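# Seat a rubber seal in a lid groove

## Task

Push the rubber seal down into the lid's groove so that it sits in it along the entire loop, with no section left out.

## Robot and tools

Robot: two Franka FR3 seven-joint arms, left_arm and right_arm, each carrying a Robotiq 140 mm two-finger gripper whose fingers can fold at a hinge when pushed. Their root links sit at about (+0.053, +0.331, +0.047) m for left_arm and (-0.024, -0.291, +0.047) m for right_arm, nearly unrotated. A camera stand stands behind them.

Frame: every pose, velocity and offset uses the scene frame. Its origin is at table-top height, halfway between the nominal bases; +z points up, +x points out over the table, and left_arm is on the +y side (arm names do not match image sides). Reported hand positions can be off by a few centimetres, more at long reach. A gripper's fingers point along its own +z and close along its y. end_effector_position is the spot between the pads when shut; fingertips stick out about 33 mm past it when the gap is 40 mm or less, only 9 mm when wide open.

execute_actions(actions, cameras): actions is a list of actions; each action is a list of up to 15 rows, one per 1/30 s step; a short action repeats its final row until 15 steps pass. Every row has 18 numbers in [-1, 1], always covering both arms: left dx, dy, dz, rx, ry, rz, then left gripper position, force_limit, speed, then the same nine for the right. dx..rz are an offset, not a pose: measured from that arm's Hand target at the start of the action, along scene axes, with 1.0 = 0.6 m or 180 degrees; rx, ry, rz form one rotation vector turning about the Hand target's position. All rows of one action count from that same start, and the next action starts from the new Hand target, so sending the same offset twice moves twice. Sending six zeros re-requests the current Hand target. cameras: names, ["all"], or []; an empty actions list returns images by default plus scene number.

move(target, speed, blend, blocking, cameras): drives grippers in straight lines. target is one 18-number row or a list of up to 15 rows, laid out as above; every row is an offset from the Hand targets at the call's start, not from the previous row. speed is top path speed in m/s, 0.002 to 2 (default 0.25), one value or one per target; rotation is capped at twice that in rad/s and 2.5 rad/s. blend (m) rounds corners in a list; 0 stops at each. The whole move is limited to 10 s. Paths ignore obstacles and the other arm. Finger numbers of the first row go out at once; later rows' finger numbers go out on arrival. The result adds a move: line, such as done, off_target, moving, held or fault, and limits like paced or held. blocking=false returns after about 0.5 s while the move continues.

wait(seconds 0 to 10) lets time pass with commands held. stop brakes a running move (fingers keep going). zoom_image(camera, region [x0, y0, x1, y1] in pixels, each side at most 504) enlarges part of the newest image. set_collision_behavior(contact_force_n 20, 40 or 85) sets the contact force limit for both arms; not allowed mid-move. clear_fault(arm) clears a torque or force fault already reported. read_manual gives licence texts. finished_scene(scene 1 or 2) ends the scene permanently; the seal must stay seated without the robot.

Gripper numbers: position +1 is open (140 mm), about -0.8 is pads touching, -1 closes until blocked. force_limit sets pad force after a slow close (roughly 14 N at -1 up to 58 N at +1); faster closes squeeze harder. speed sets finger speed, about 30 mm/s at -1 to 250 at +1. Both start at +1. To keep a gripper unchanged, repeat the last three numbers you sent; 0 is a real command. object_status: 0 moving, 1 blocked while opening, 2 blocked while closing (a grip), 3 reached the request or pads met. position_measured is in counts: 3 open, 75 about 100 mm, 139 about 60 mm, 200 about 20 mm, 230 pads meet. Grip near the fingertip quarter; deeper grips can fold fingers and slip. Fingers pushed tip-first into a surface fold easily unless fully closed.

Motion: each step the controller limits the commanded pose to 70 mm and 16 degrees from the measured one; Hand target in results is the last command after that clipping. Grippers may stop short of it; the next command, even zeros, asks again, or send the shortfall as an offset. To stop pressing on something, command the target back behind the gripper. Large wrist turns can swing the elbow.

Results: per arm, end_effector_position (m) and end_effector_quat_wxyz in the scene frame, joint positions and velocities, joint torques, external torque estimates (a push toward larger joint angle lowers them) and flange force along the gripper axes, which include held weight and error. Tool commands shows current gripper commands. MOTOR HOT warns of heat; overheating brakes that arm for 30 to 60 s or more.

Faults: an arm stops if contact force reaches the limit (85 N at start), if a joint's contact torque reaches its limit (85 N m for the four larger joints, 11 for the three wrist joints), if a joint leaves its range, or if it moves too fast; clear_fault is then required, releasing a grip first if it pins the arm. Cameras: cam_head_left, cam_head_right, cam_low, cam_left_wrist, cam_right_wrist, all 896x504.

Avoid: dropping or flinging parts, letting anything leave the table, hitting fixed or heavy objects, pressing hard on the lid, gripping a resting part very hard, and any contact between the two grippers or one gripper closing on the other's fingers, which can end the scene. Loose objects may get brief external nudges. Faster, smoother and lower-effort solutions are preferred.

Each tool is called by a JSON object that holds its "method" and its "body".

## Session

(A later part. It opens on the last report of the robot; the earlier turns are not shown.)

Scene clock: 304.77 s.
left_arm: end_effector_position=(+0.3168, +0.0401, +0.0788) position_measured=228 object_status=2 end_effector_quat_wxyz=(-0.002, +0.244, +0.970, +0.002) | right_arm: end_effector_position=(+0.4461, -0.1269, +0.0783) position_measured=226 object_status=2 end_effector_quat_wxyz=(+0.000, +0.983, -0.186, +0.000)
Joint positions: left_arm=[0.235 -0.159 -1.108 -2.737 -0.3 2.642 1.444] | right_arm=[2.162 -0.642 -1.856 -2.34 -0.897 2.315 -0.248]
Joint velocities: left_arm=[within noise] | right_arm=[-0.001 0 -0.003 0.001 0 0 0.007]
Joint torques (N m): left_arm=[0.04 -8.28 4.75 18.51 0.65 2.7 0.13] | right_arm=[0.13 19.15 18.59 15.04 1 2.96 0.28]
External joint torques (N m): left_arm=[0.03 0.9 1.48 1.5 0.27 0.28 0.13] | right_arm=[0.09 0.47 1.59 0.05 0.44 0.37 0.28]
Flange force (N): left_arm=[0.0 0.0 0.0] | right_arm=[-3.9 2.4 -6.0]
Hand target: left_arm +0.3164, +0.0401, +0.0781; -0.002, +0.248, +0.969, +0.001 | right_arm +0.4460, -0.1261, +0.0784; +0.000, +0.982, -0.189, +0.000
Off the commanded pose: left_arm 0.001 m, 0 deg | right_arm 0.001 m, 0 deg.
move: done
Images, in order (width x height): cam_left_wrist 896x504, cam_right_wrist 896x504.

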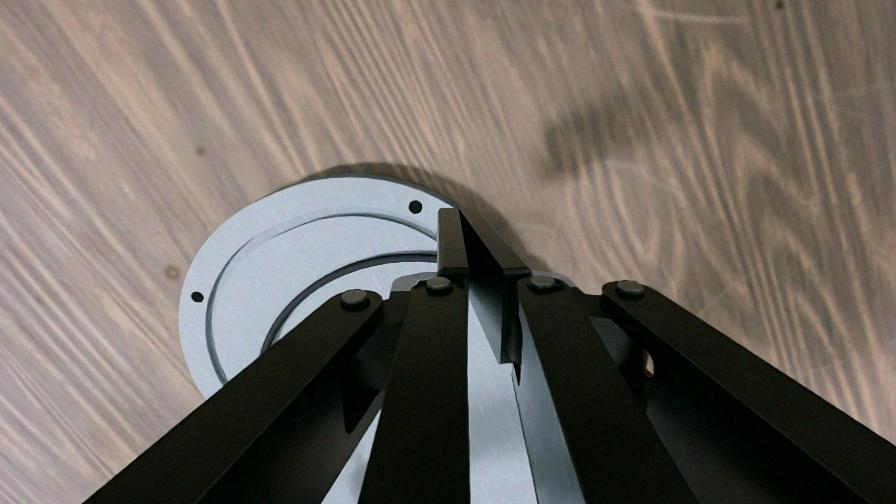

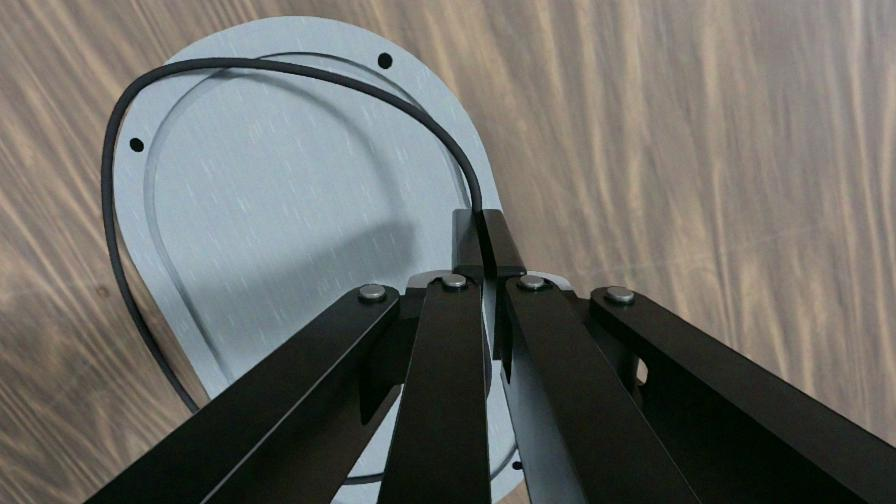

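{"method": "move", "body": {"target": [[0,-0.018,0,0,0,-0.03,-1,-0.5,-1,0,-0.005,0,0,0,-0.06,-1,-0.5,-1],[0,-0.018,-0.033,0,0,-0.03,-1,-0.5,-1,0,-0.005,-0.033,0,0,-0.06,-1,-0.5,-1]], "speed": 0.06, "cameras": ["cam_left_wrist","cam_right_wrist","cam_low"]}}

Scene clock: 315.23 s.
left_arm: end_effector_position=(+0.3156, +0.0307, +0.0581) position_measured=228 object_status=2 end_effector_quat_wxyz=(-0.002, +0.297, +0.955, +0.002) | right_arm: end_effector_position=(+0.4446, -0.1296, +0.0581) position_measured=226 object_status=2 end_effector_quat_wxyz=(+0.000, +0.960, -0.279, -0.002)
Joint positions: left_arm=[0.308 0.01 -1.137 -2.725 0.024 2.723 1.304] | right_arm=[2.235 -0.615 -1.956 -2.348 -0.887 2.383 -0.066]
Joint velocities: left_arm=[0 0 0 0.001 -0.001 0 -0.004] | right_arm=[within noise]
Joint torques (N m): left_arm=[0.48 -10.4 1.1 18.75 0.67 2.48 -0.25] | right_arm=[0.28 20.48 17.32 15.43 0.29 2.95 0.24]
External joint torques (N m): left_arm=[0.47 0.82 1.3 2.32 0.35 0.05 -0.25] | right_arm=[0.34 -0.05 1.48 0.65 -0.22 0.37 0.24]
Flange force (N): left_arm=[0.0 0.0 0.0] | right_arm=[-1.0 -0.6 -2.7]
Hand target: left_arm +0.3164, +0.0293, +0.0583; -0.002, +0.294, +0.956, +0.001 | right_arm +0.4460, -0.1291, +0.0586; -0.001, +0.960, -0.280, +0.000
Off the commanded pose: left_arm 0.002 m, 0 deg | right_arm 0.002 m, 0 deg.
move: done
Images, in order (width x height): cam_low 896x504, cam_left_wrist 896x504, cam_right_wrist 896x504.

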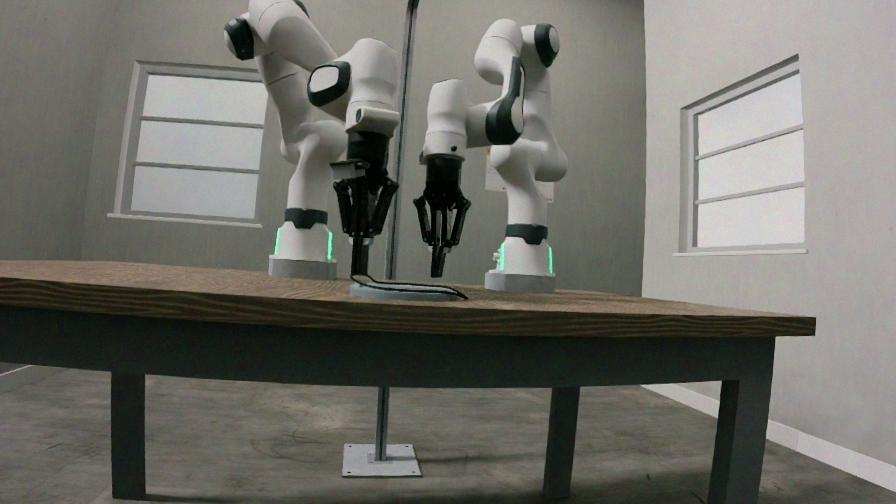

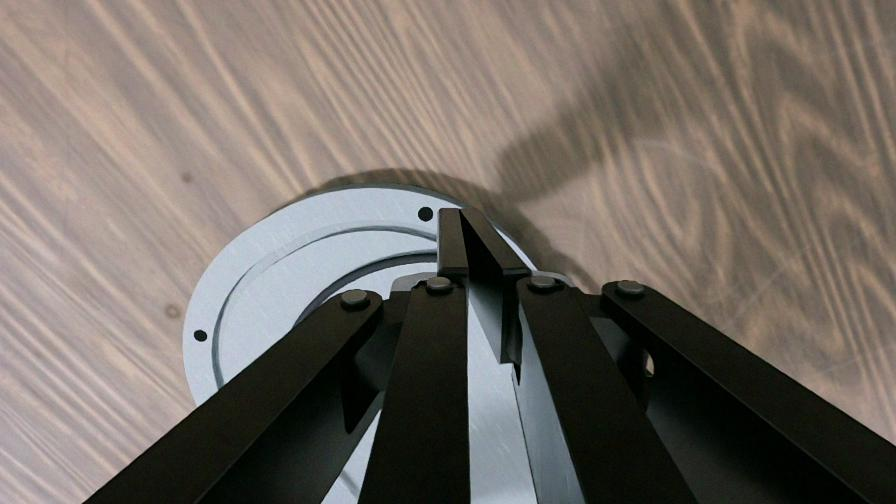

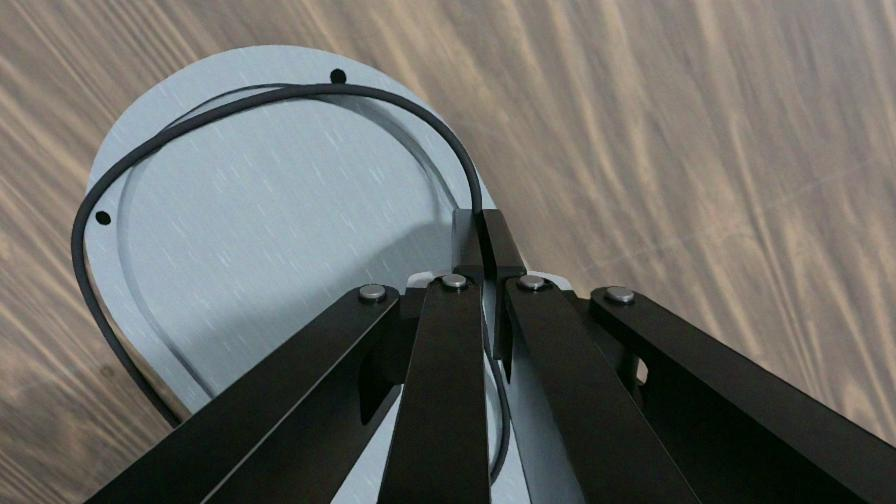

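{"method": "move", "body": {"target": [[0,-0.02,0.01,0,0,-0.07,-1,-0.5,-1,0,-0.005,0.01,0,0,0,-1,-0.5,-1],[0,-0.025,-0.003,0,0,-0.07,-1,-0.5,-1,0,-0.005,-0.003,0,0,0,-1,-0.5,-1]], "speed": 0.06, "cameras": ["cam_left_wrist","cam_right_wrist","cam_low"]}}

{"method": "zoom_image", "body": {"camera": "cam_low", "region": [330, 250, 490, 310]}}

Scene clock: 323.57 s.
left_arm: end_effector_position=(+0.3159, +0.0161, +0.0563) position_measured=228 object_status=2 end_effector_quat_wxyz=(-0.003, +0.399, +0.917, +0.002) | right_arm: end_effector_position=(+0.4448, -0.1330, +0.0566) position_measured=226 object_status=2 end_effector_quat_wxyz=(+0.001, +0.960, -0.280, -0.002)
Joint positions: left_arm=[0.274 0.083 -1.097 -2.686 0.181 2.711 1.388] | right_arm=[2.228 -0.621 -1.956 -2.349 -0.899 2.382 -0.064]
Joint velocities: left_arm=[0 0.002 -0.001 0.001 0 0 -0.008] | right_arm=[within noise]
Joint torques (N m): left_arm=[0.06 -12.69 -0.56 18.85 0.68 2.5 -0.24] | right_arm=[0.26 20.57 17.39 15.34 0.18 2.93 0.25]
External joint torques (N m): left_arm=[0.06 0.7 1.26 2.25 0.35 0.07 -0.24] | right_arm=[0.19 0.04 1.35 0.76 -0.33 0.35 0.25]
Flange force (N): left_arm=[0.0 0.0 0.0] | right_arm=[-0.7 -0.5 -2.4]
Hand target: left_arm +0.3164, +0.0143, +0.0565; -0.002, +0.397, +0.918, +0.001 | right_arm +0.4460, -0.1321, +0.0568; -0.001, +0.960, -0.280, +0.000
Off the commanded pose: left_arm 0.002 m, 0 deg | right_arm 0.001 m, 0 deg.
move: done
Images, in order (width x height): cam_low 896x504, cam_left_wrist 896x504, cam_right_wrist 896x504.

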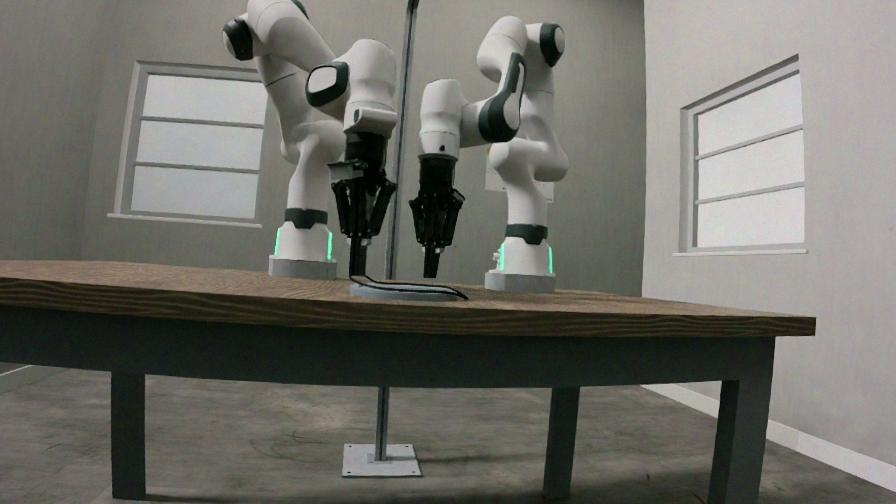

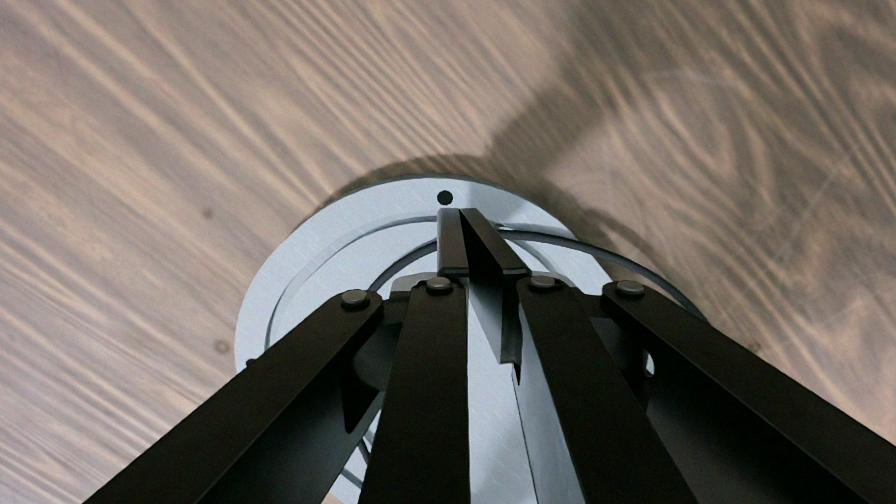

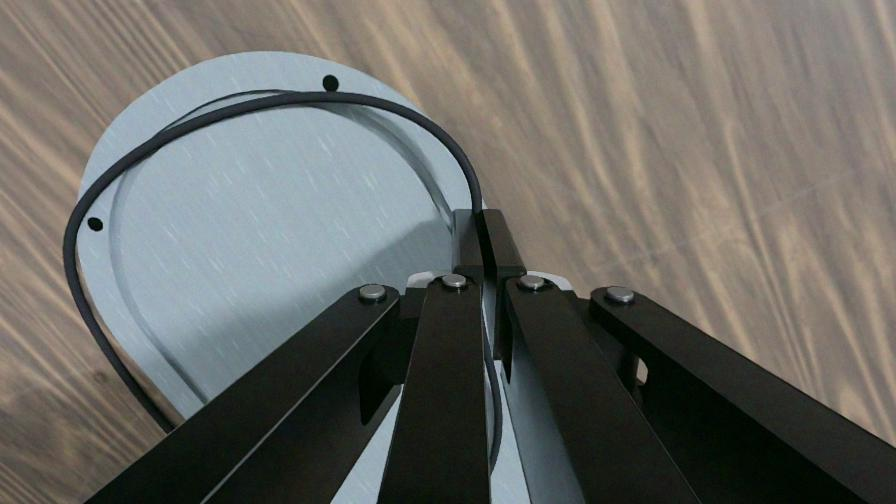

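Scaled by 3.150 from the camera's 896x504 image, which has a finer 1280x720 frame.

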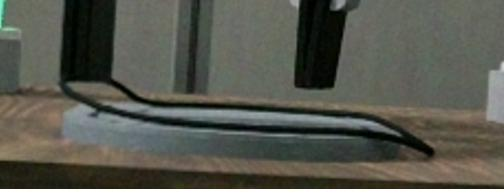

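{"method": "move", "body": {"target": [[0,0,0.06,0,0,0,-1,-0.5,-1,0,0,0.045,0,0,0,-1,-0.5,-1],[-0.085,0.01,0.06,0,0,0.08,-1,-0.5,-1,0.0,0.01,0.045,0,0,0,-1,-0.5,-1]], "speed": 0.06, "cameras": ["cam_left_wrist","cam_right_wrist","cam_low","cam_head_right"]}}

{"method": "zoom_image", "body": {"camera": "cam_head_right", "region": [380, 250, 520, 380]}}

Scene clock: 337.27 s.
left_arm: end_effector_position=(+0.2663, +0.0191, +0.0928) position_measured=228 object_status=2 end_effector_quat_wxyz=(-0.001, +0.283, +0.959, +0.000) | right_arm: end_effector_position=(+0.4465, -0.1262, +0.0840) position_measured=226 object_status=2 end_effector_quat_wxyz=(-0.001, +0.961, -0.278, +0.001)
Joint positions: left_arm=[0.024 -0.301 -1.069 -2.77 -0.496 2.564 1.528] | right_arm=[2.163 -0.596 -1.856 -2.348 -0.846 2.339 -0.088]
Joint velocities: left_arm=[-0.001 0.001 0.001 0.001 0 0 -0.007] | right_arm=[within noise]
Joint torques (N m): left_arm=[0.48 -7.52 6.35 18.44 0.23 2.28 -0.23] | right_arm=[0.27 18.08 17.31 16.45 1.08 2.59 0.26]
External joint torques (N m): left_arm=[0.49 -0.2 0.72 1.44 -0.22 -0.14 -0.23] | right_arm=[0.36 0.09 1.48 0.74 0.54 0.02 0.26]
Flange force (N): left_arm=[-2.9 -0.5 -3.2] | right_arm=[-1.2 -0.5 -5.5]
Hand target: left_arm +0.2654, +0.0203, +0.0925; -0.002, +0.279, +0.960, +0.001 | right_arm +0.4460, -0.1261, +0.0838; -0.001, +0.960, -0.280, +0.000
Off the commanded pose: left_arm 0.002 m, 1 deg | right_arm 0.001 m, 0 deg.
move: done
Images, in order (width x height): cam_head_right 896x504, cam_low 896x504, cam_left_wrist 896x504, cam_right_wrist 896x504.

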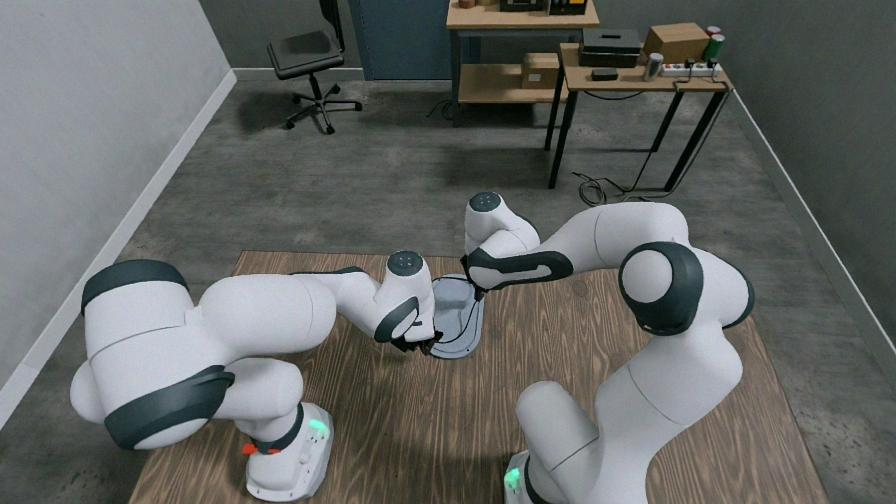

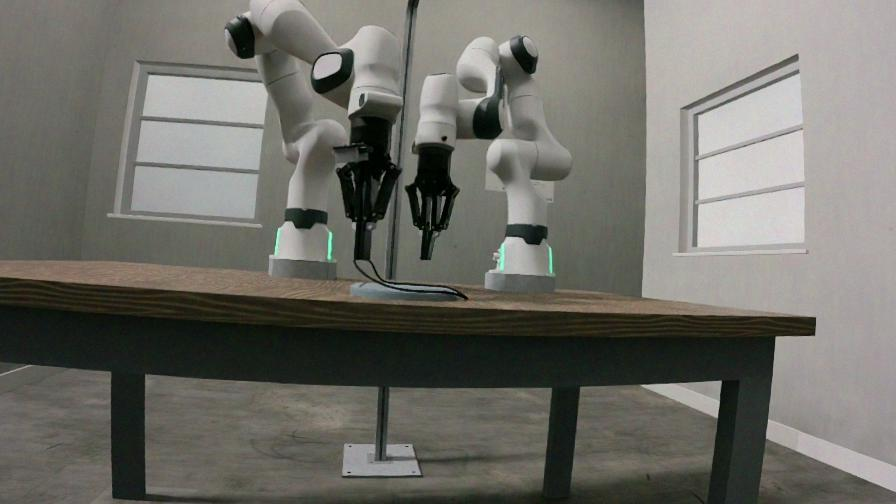

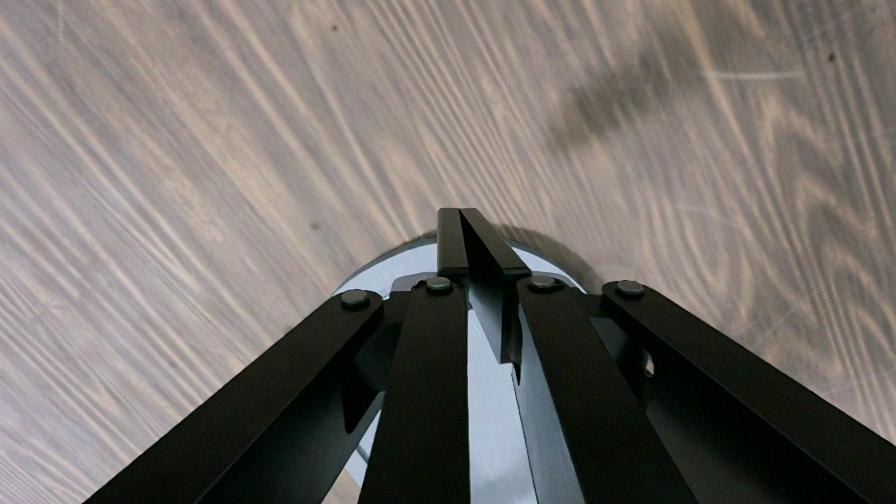

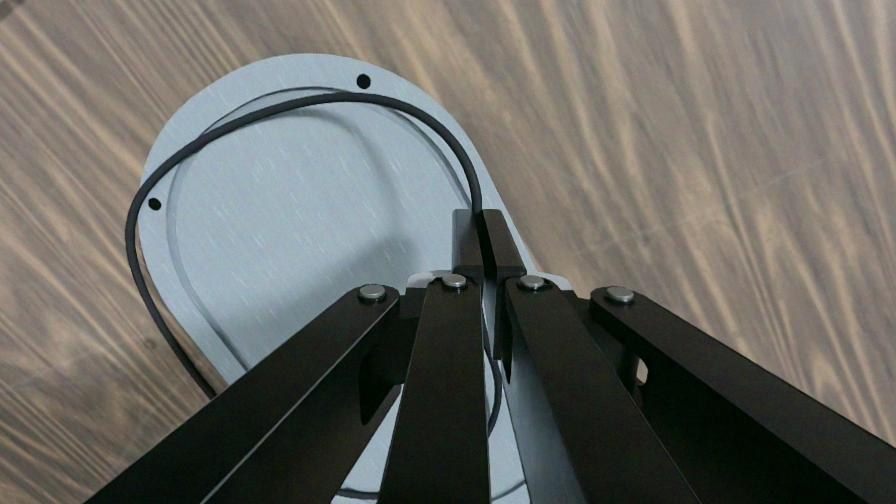

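Scaled by 3.600 from the camera's 896x504 image, which has a finer 1280x720 frame.

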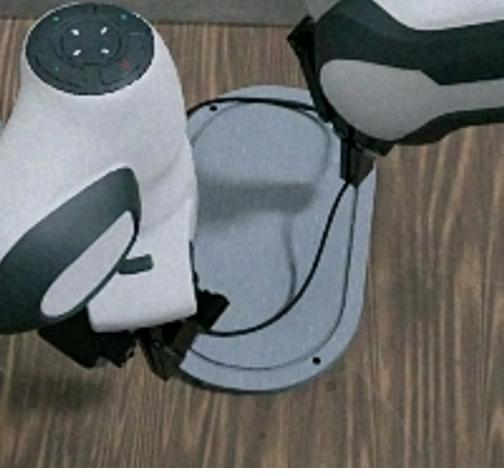

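{"method": "move", "body": {"target": [[0,-0.045,0,0,0,0,-1,-0.5,-1,0,-0.05,0,0,0,-0.06,-1,-0.5,-1],[0,-0.045,-0.055,0,0,0,-1,-0.5,-1,0,-0.05,-0.025,0,0,-0.06,-1,-0.5,-1]], "speed": 0.06, "cameras": ["cam_right_wrist","cam_low","cam_head_right"]}}

{"method": "zoom_image", "body": {"camera": "cam_low", "region": [330, 250, 490, 310]}}

{"method": "zoom_image", "body": {"camera": "cam_head_right", "region": [380, 250, 520, 380]}}

Scene clock: 352.60 s.
left_arm: end_effector_position=(+0.2649, -0.0054, +0.0593) position_measured=228 object_status=2 end_effector_quat_wxyz=(-0.001, +0.282, +0.960, +0.001) | right_arm: end_effector_position=(+0.4451, -0.1568, +0.0686) position_measured=226 object_status=2 end_effector_quat_wxyz=(+0.000, +0.930, -0.369, -0.001)
Joint positions: left_arm=[0.516 -0.078 -1.545 -2.729 -0.192 2.717 1.271] | right_arm=[2.145 -0.554 -1.92 -2.382 -0.823 2.404 0.033]
Joint velocities: left_arm=[0 0 0 0 0.001 0 -0.007] | right_arm=[within noise]
Joint torques (N m): left_arm=[0.84 -0.06 2.4 18.53 0.67 2.5 -0.27] | right_arm=[0.26 18.39 15.85 15.86 0.44 2.94 0.25]
External joint torques (N m): left_arm=[0.85 0.66 0.55 2.27 0.35 0.05 -0.27] | right_arm=[0.36 -0.01 1.48 0.35 -0.06 0.38 0.25]
Flange force (N): left_arm=[0.0 0.0 0.0] | right_arm=[-1.9 0.9 -3.6]
Hand target: left_arm +0.2654, -0.0067, +0.0595; -0.002, +0.279, +0.960, +0.001 | right_arm +0.4460, -0.1561, +0.0688; -0.001, +0.929, -0.369, +0.000
Off the commanded pose: left_arm 0.001 m, 0 deg | right_arm 0.001 m, 0 deg.
move: done
Images, in order (width x height): cam_head_right 896x504, cam_low 896x504, cam_right_wrist 896x504.

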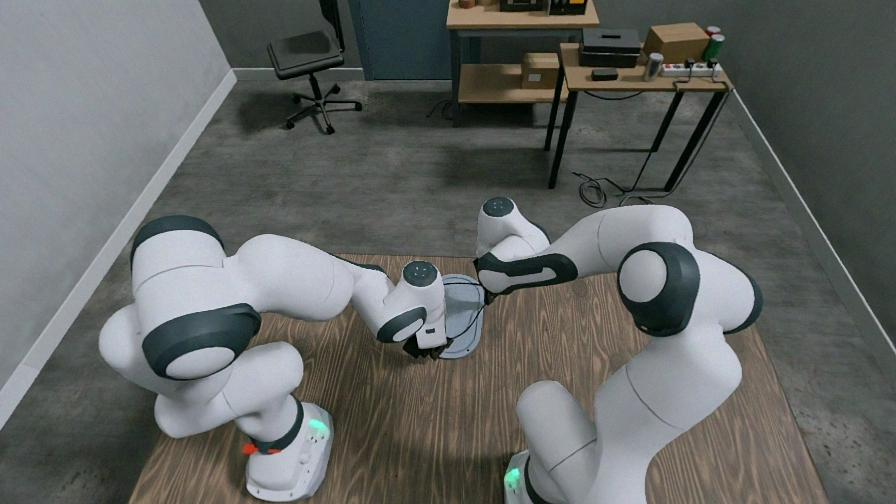

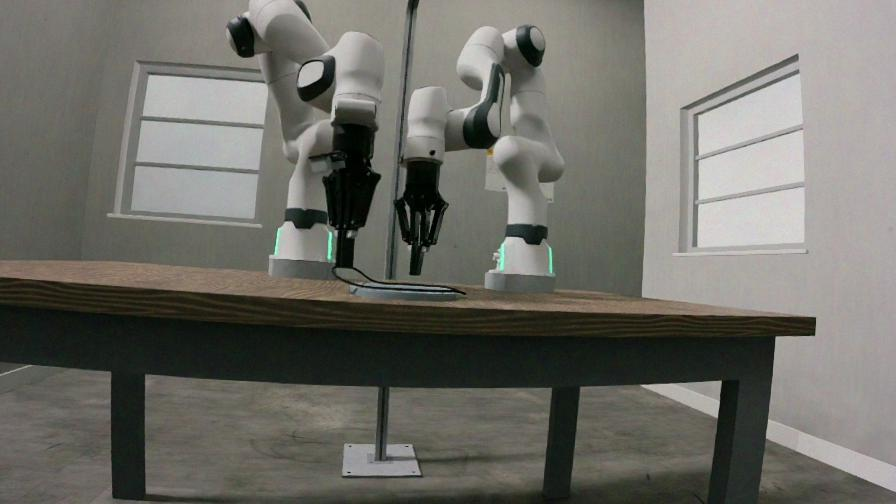

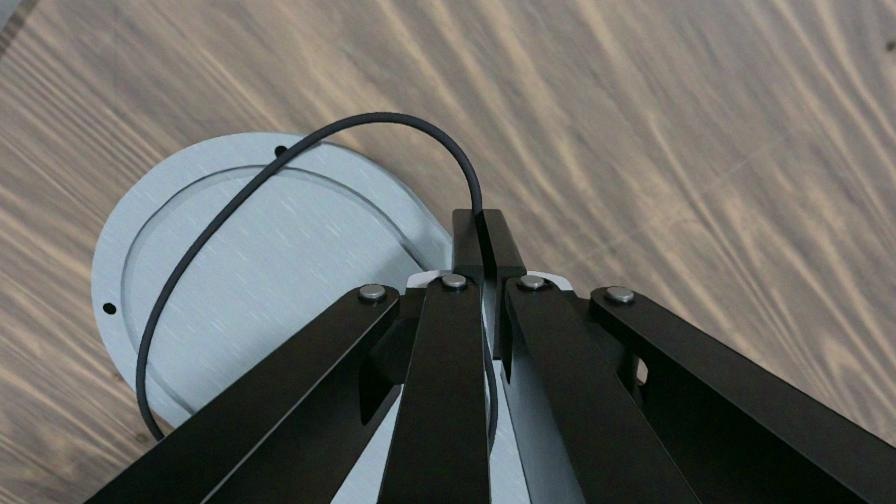

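Scaled by 3.150 from the camera's 896x504 image, which has a finer 1280x720 frame.

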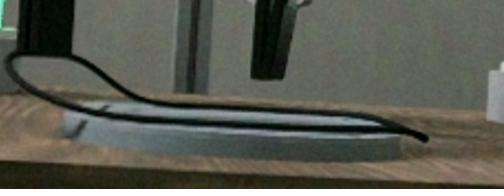

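Scaled by 3.600 from the camera's 896x504 image, which has a finer 1280x720 frame.

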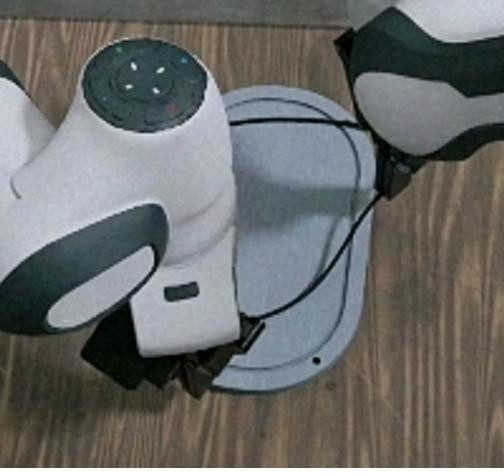

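{"method": "move", "body": {"target": [[0.045,0.03,0,0,0,0,-1,-0.5,-1,0,0.045,0,0,0,0.06,-1,-0.5,-1],[0.045,0.03,-0.01,0,0,0,-1,-0.5,-1,0,0.045,-0.022,0,0,0.06,-1,-0.5,-1]], "speed": 0.06}}

{"method": "move", "body": {"target": [[0,0,0,0,0,0,-0.6,-0.5,-1,0,0,-0,0,0,0,-0.6,-0.5,-1],[0,0,0.12,0,0,0,-0.6,-0.5,-1,0,0,0.12,0,0,0,-0.6,-0.5,-1],[-0.1,0.4,0.22,0,0,0.12,-0.6,-0.5,-1,-0.05,-0.22,0.4,0,0,0,-0.6,-0.5,-1]], "speed": [0.04,0.06,0.2], "cameras": ["all"]}}

{"method": "zoom_image", "body": {"camera": "cam_head_right", "region": [380, 250, 520, 380]}}

Scene clock: 368.67 s.
left_arm: end_effector_position=(+0.2918, +0.0111, +0.0537) position_measured=228 object_status=2 end_effector_quat_wxyz=(+0.000, +0.276, +0.961, +0.000) | right_arm: end_effector_position=(+0.4448, -0.1300, +0.0553) position_measured=226 object_status=2 end_effector_quat_wxyz=(+0.001, +0.960, -0.280, -0.002)
Joint positions: left_arm=[0.847 -0.083 -1.8 -2.727 -0.206 2.737 1.349] | right_arm=[2.245 -0.617 -1.968 -2.347 -0.893 2.388 -0.062]
Joint velocities: left_arm=[0.001 0 0.001 0.001 -0.001 -0.001 0.007] | right_arm=[within noise]
Joint torques (N m): left_arm=[0.79 5.75 2.47 18.1 0.12 2.28 0.16] | right_arm=[0.22 20.77 17.26 15.36 0.28 2.94 0.22]
External joint torques (N m): left_arm=[0.8 0.31 0.52 2.15 -0.2 -0.16 0.16] | right_arm=[0.23 0.02 1.41 0.67 -0.23 0.36 0.22]
Flange force (N): left_arm=[0.0 0.0 0.0] | right_arm=[-0.9 -0.3 -2.8]
Hand target: left_arm +0.2924, +0.0113, +0.0535; -0.002, +0.279, +0.960, +0.001 | right_arm +0.4460, -0.1291, +0.0556; -0.001, +0.960, -0.280, +0.000
Off the commanded pose: left_arm 0.001 m, 0 deg | right_arm 0.001 m, 0 deg.
move: done

Scene clock: 374.93 s.
left_arm: end_effector_position=(+0.2339, +0.2503, +0.1865) position_measured=205 object_status=3 end_effector_quat_wxyz=(-0.024, +0.098, +0.995, +0.006) | right_arm: end_effector_position=(+0.4167, -0.2616, +0.2951) position_measured=205 object_status=3 end_effector_quat_wxyz=(+0.000, +0.959, -0.282, +0.001)
Joint positions: left_arm=[1.838 1.686 -2.212 -3.043 0.902 1.367 0.518] | right_arm=[1.338 -0.803 -1.046 -2.313 -0.691 1.777 -0.366]
Joint velocities: left_arm=[-0.001 -0.001 -0.001 -0.001 -0.001 -0.001 -0.005] | right_arm=[within noise]
Joint torques (N m): left_arm=[0.09 -11.65 -13.09 13.55 0.89 2.22 -0.21] | right_arm=[-0.18 5.69 19.88 19.47 0.76 2.55 -0.14]
External joint torques (N m): left_arm=[0.07 0.79 0.28 0.76 0.27 -0.21 -0.21] | right_arm=[-0.19 0.21 1.94 0.13 0.02 -0.07 -0.14]
Flange force (N): left_arm=[-0.3 2.1 0.3] | right_arm=[-4.2 2.7 -3.6]
Hand target: left_arm +0.2324, +0.2513, +0.1855; -0.002, +0.094, +0.996, +0.001 | right_arm +0.4160, -0.2611, +0.2956; -0.001, +0.960, -0.280, +0.000
Off the commanded pose: left_arm 0.002 m, 3 deg | right_arm 0.001 m, 0 deg.
joint sent to its limit (left arm) — joint 4 (elbow), lower limit, where the elbow is as bent as it goes. The joint targets are off in orientation, not in position.
move: off_target (left_arm)

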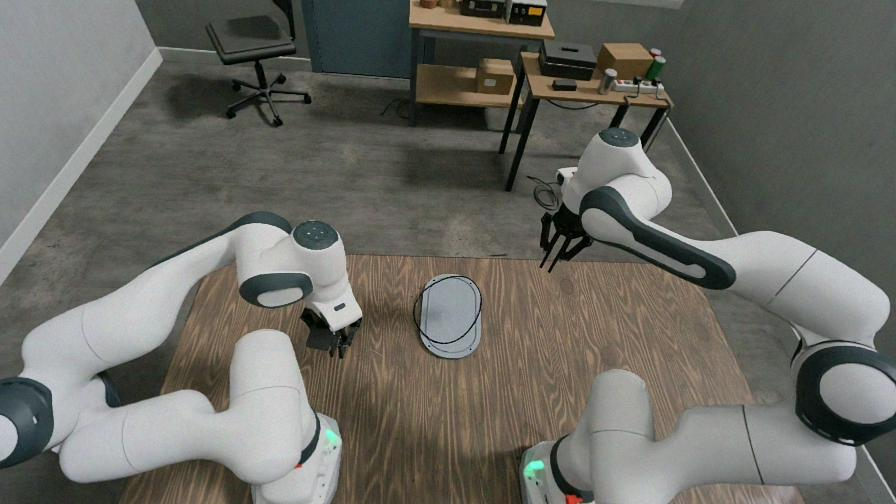

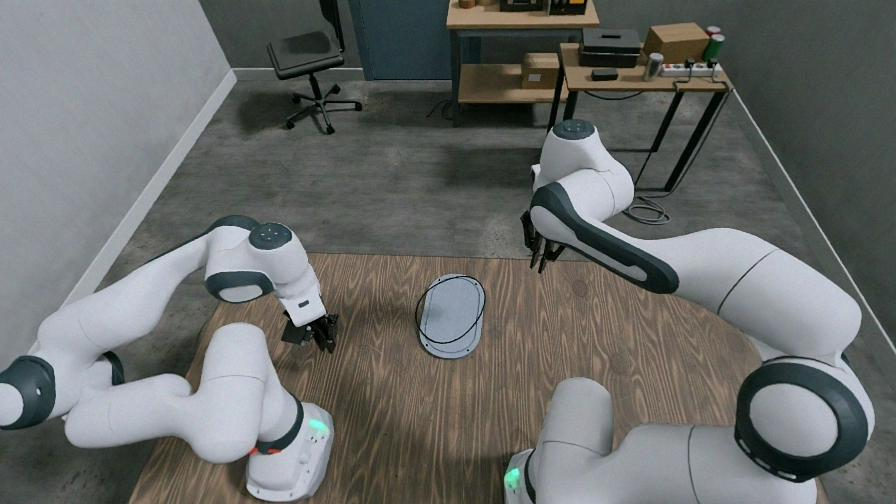

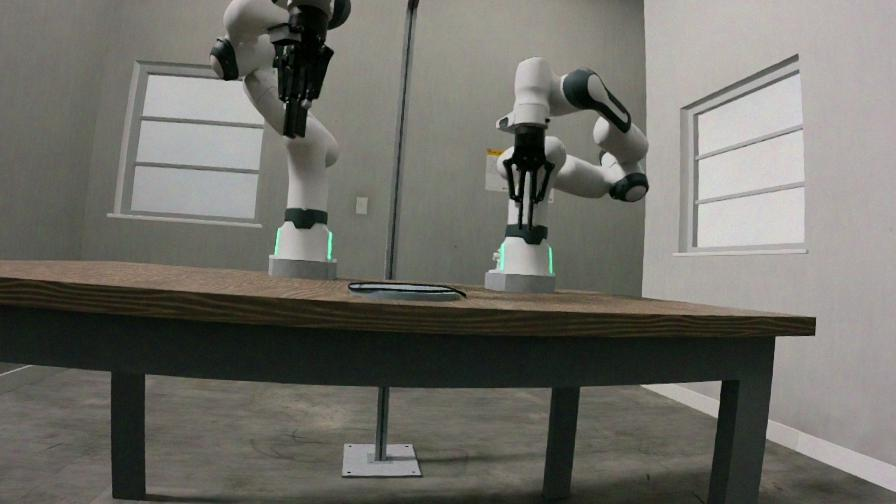

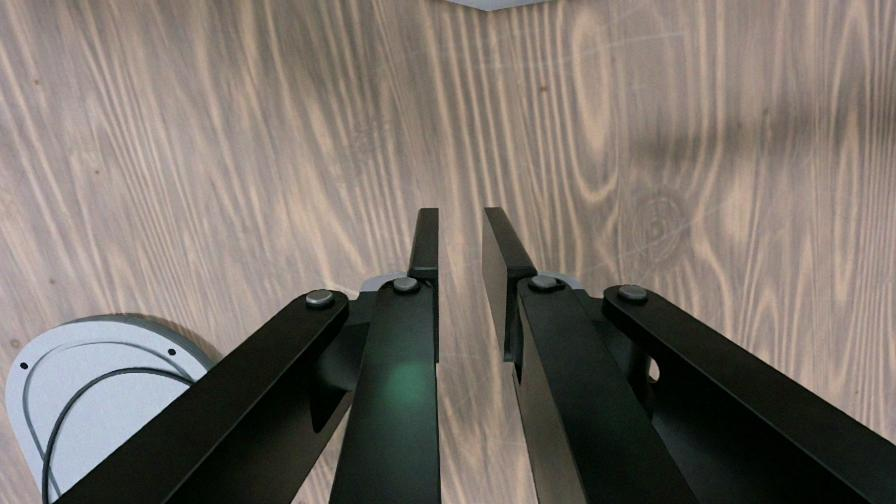

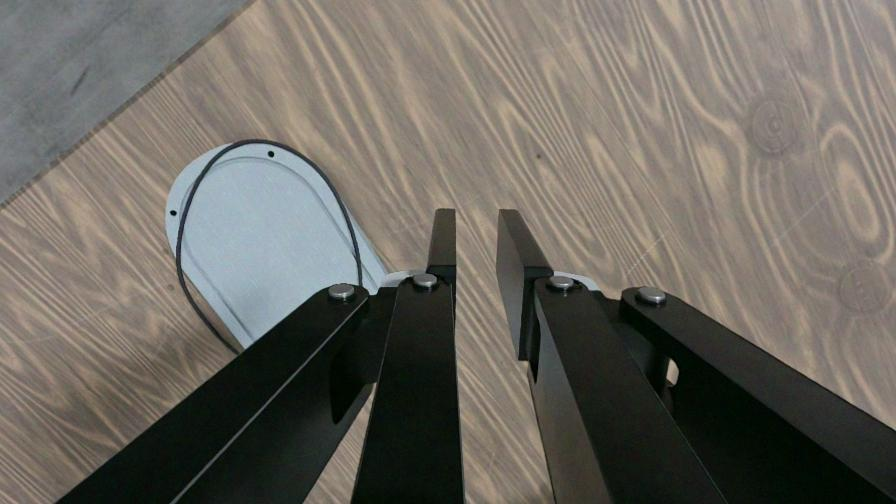

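Scaled by 3.600 from the camera's 896x504 image, which has a finer 1280x720 frame.

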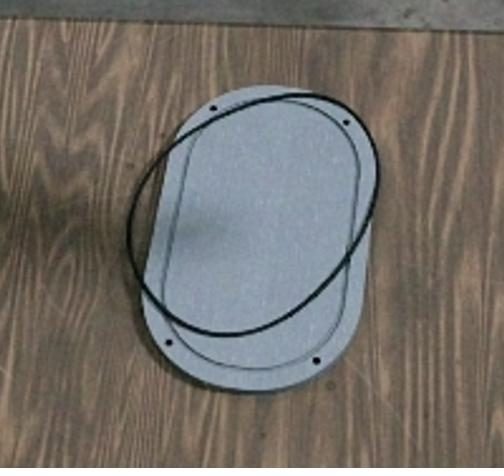

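{"method": "zoom_image", "body": {"camera": "cam_low", "region": [335, 270, 485, 310]}}

Scaled by 3.360 from the camera's 896x504 image, which has a finer 1280x720 frame.

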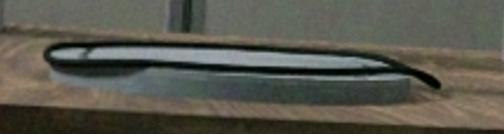

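{"method": "move", "body": {"target": [0.313,-0.22,0,0,0,0.06,-0.6,-0.5,-1,0,0,0,0,0,0,-0.6,-0.5,-1], "cameras": ["cam_left_wrist"]}}

Scene clock: 394.40 s.
left_arm: end_effector_position=(+0.4185, +0.1200, +0.1852) position_measured=205 object_status=3 end_effector_quat_wxyz=(-0.004, +0.004, +1.000, +0.001) | right_arm: end_effector_position=(+0.4167, -0.2615, +0.2951) position_measured=205 object_status=3 end_effector_quat_wxyz=(+0.000, +0.959, -0.282, +0.001)
Joint positions: left_arm=[1.175 1.222 -1.855 -2.473 1.129 1.672 0.236] | right_arm=[1.338 -0.803 -1.046 -2.313 -0.691 1.777 -0.366]
Joint velocities: left_arm=[0 -0.001 0.001 -0.001 -0.001 0 -0.005] | right_arm=[within noise]
Joint torques (N m): left_arm=[0.02 -16.78 -25.19 12.47 1.04 2.74 -0.23] | right_arm=[-0.19 5.91 19.99 19.53 0.86 2.59 -0.18]
External joint torques (N m): left_arm=[0.11 -0.6 -0.07 1.85 0.33 0.21 -0.23] | right_arm=[-0.11 0.46 2.13 0.19 0.12 -0.01 -0.18]
Flange force (N): left_arm=[-4.7 -3.3 -1.0] | right_arm=[-4.0 1.9 -4.0]
Hand target: left_arm +0.4202, +0.1193, +0.1855; -0.002, +0.000, +1.000, +0.001 | right_arm +0.4160, -0.2611, +0.2956; -0.001, +0.960, -0.280, +0.000
Off the commanded pose: left_arm 0.002 m, 1 deg | right_arm 0.001 m, 0 deg.
move: done
Images, in order (width x height): cam_left_wrist 896x504.

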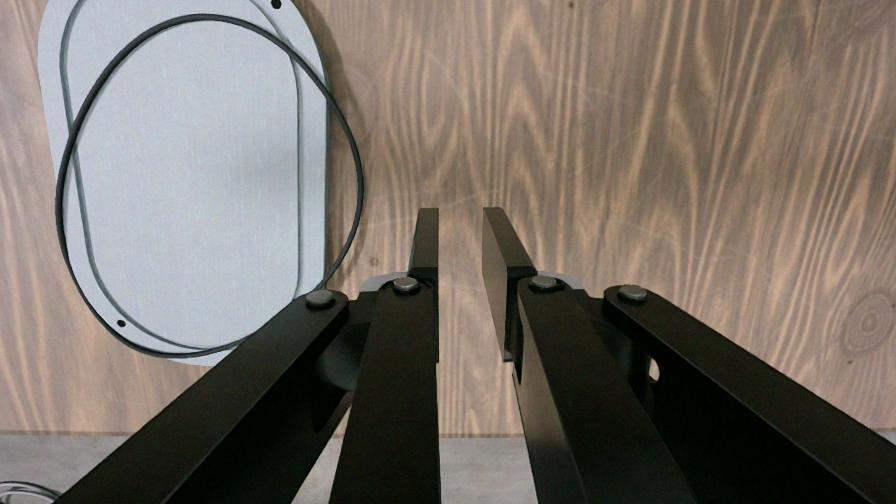

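{"method": "move", "body": {"target": [[0.015,-0.112,-0.17,0,0,0,-0.7,-0.5,-1,0,0,0,0,0,0,-0.6,-0.5,-1],[0.015,-0.112,-0.215,0,0,0,-0.7,-0.5,-1,0,0,0,0,0,0,-0.6,-0.5,-1]], "speed": [0.15,0.05], "cameras": ["cam_left_wrist","cam_low"]}}

{"method": "zoom_image", "body": {"camera": "cam_low", "region": [400, 240, 500, 310]}}

Scene clock: 406.30 s.
left_arm: end_effector_position=(+0.4283, +0.0541, +0.0564) position_measured=217 object_status=3 end_effector_quat_wxyz=(-0.003, +0.003, +1.000, +0.003) | right_arm: end_effector_position=(+0.4167, -0.2615, +0.2951) position_measured=205 object_status=3 end_effector_quat_wxyz=(+0.000, +0.959, -0.282, +0.001)
Joint positions: left_arm=[0.868 1.232 -1.477 -2.384 1.392 1.871 0.087] | right_arm=[1.338 -0.803 -1.046 -2.313 -0.691 1.777 -0.366]
Joint velocities: left_arm=[0.001 0 -0.001 0.001 0.001 0.005 -0.003] | right_arm=[within noise]
Joint torques (N m): left_arm=[0.02 -21.21 -27.24 7.71 0.98 2.76 -0.29] | right_arm=[-0.2 5.9 20.05 19.59 0.84 2.59 -0.11]
External joint torques (N m): left_arm=[-0.11 0.24 -0.06 1.69 0.28 0.24 -0.29] | right_arm=[-0.24 0.42 2.11 0.28 0.09 -0.02 -0.11]
Flange force (N): left_arm=[-3.9 -3.9 1.4] | right_arm=[-4.1 2.2 -4.1]
Hand target: left_arm +0.4292, +0.0521, +0.0565; -0.002, +0.000, +1.000, +0.001 | right_arm +0.4160, -0.2611, +0.2956; -0.001, +0.960, -0.280, +0.000
Off the commanded pose: left_arm 0.002 m, 1 deg | right_arm 0.001 m, 0 deg.
move: done
Images, in order (width x height): cam_low 896x504, cam_left_wrist 896x504.

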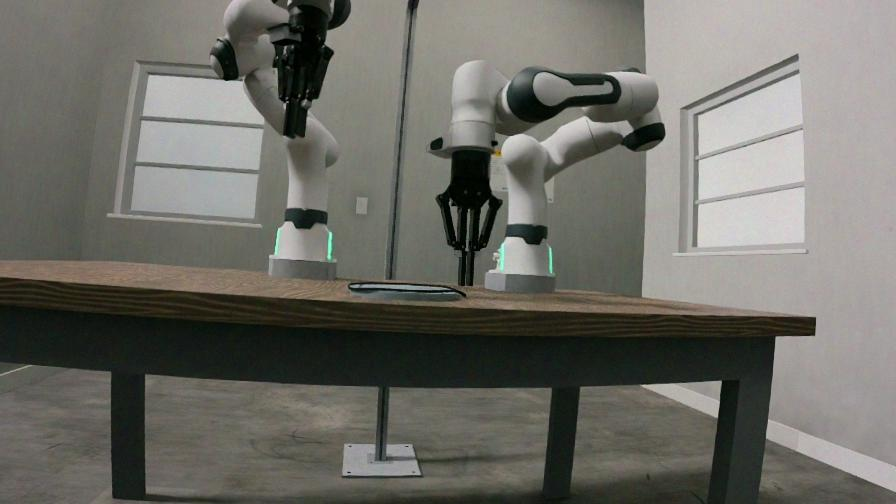

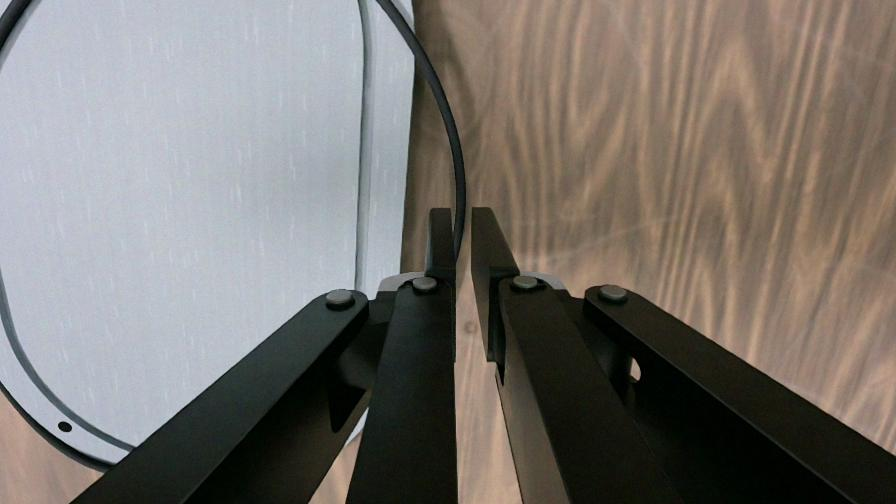

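Scaled by 5.040 from the camera's 896x504 image, which has a finer 1280x720 frame.

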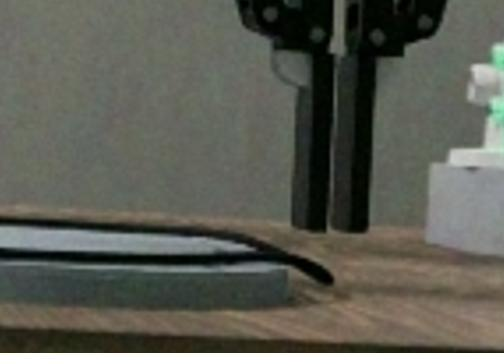

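{"method": "move", "body": {"target": [[0,-0.007,0,0,0,0,-0.7,-0.5,-1,0,0,0,0,0,0,-0.6,-0.5,-1],[0,-0.007,-0.039,0,0,0,-0.7,-0.5,-1,0,0,0,0,0,0,-0.6,-0.5,-1]], "speed": [0.05,0.03], "cameras": ["cam_left_wrist"]}}

Scene clock: 412.37 s.
left_arm: end_effector_position=(+0.4282, +0.0502, +0.0372) position_measured=217 object_status=3 end_effector_quat_wxyz=(-0.003, +0.003, +1.000, +0.005) | right_arm: end_effector_position=(+0.4167, -0.2615, +0.2951) position_measured=205 object_status=3 end_effector_quat_wxyz=(+0.000, +0.959, -0.282, +0.001)
Joint positions: left_arm=[0.835 1.242 -1.428 -2.371 1.431 1.893 0.071] | right_arm=[1.338 -0.803 -1.046 -2.313 -0.691 1.777 -0.366]
Joint velocities: left_arm=[-0.001 0 -0.001 0 -0.001 0 -0.006] | right_arm=[within noise]
Joint torques (N m): left_arm=[-1.62 -19.85 -20.17 7.77 3.34 3.98 -0.18] | right_arm=[-0.24 5.86 20.03 19.52 0.86 2.59 -0.16]
External joint torques (N m): left_arm=[-1.67 2.3 7.12 2.5 2.65 1.45 -0.18] | right_arm=[-0.1 0.48 2.24 0.16 0.13 -0.01 -0.17]
Flange force (N): left_arm=[-10.0 -12.4 28.8] | right_arm=[-4.4 2.1 -4.1]
Hand target: left_arm +0.4292, +0.0479, +0.0331; -0.002, +0.000, +1.000, +0.001 | right_arm +0.4160, -0.2611, +0.2956; -0.001, +0.960, -0.280, +0.000
Off the commanded pose: left_arm 0.005 m, 1 deg | right_arm 0.001 m, 0 deg.
move: off_target (left_arm)
Images, in order (width x height): cam_left_wrist 896x504.

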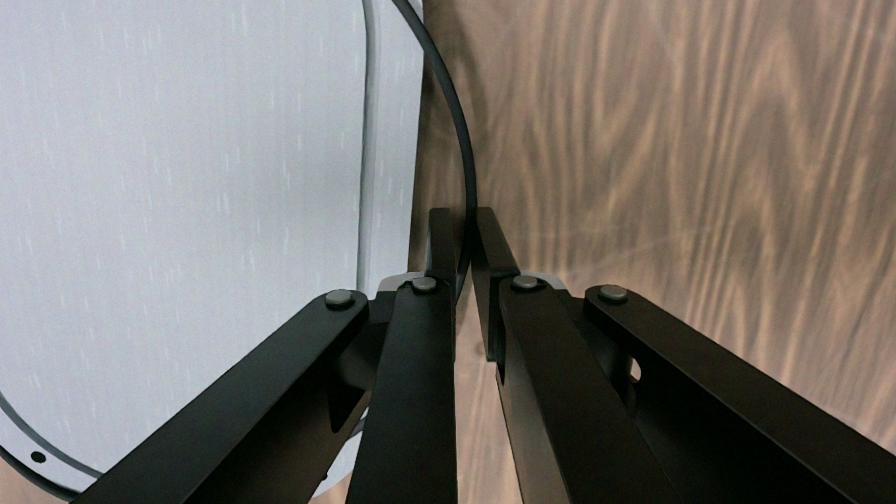

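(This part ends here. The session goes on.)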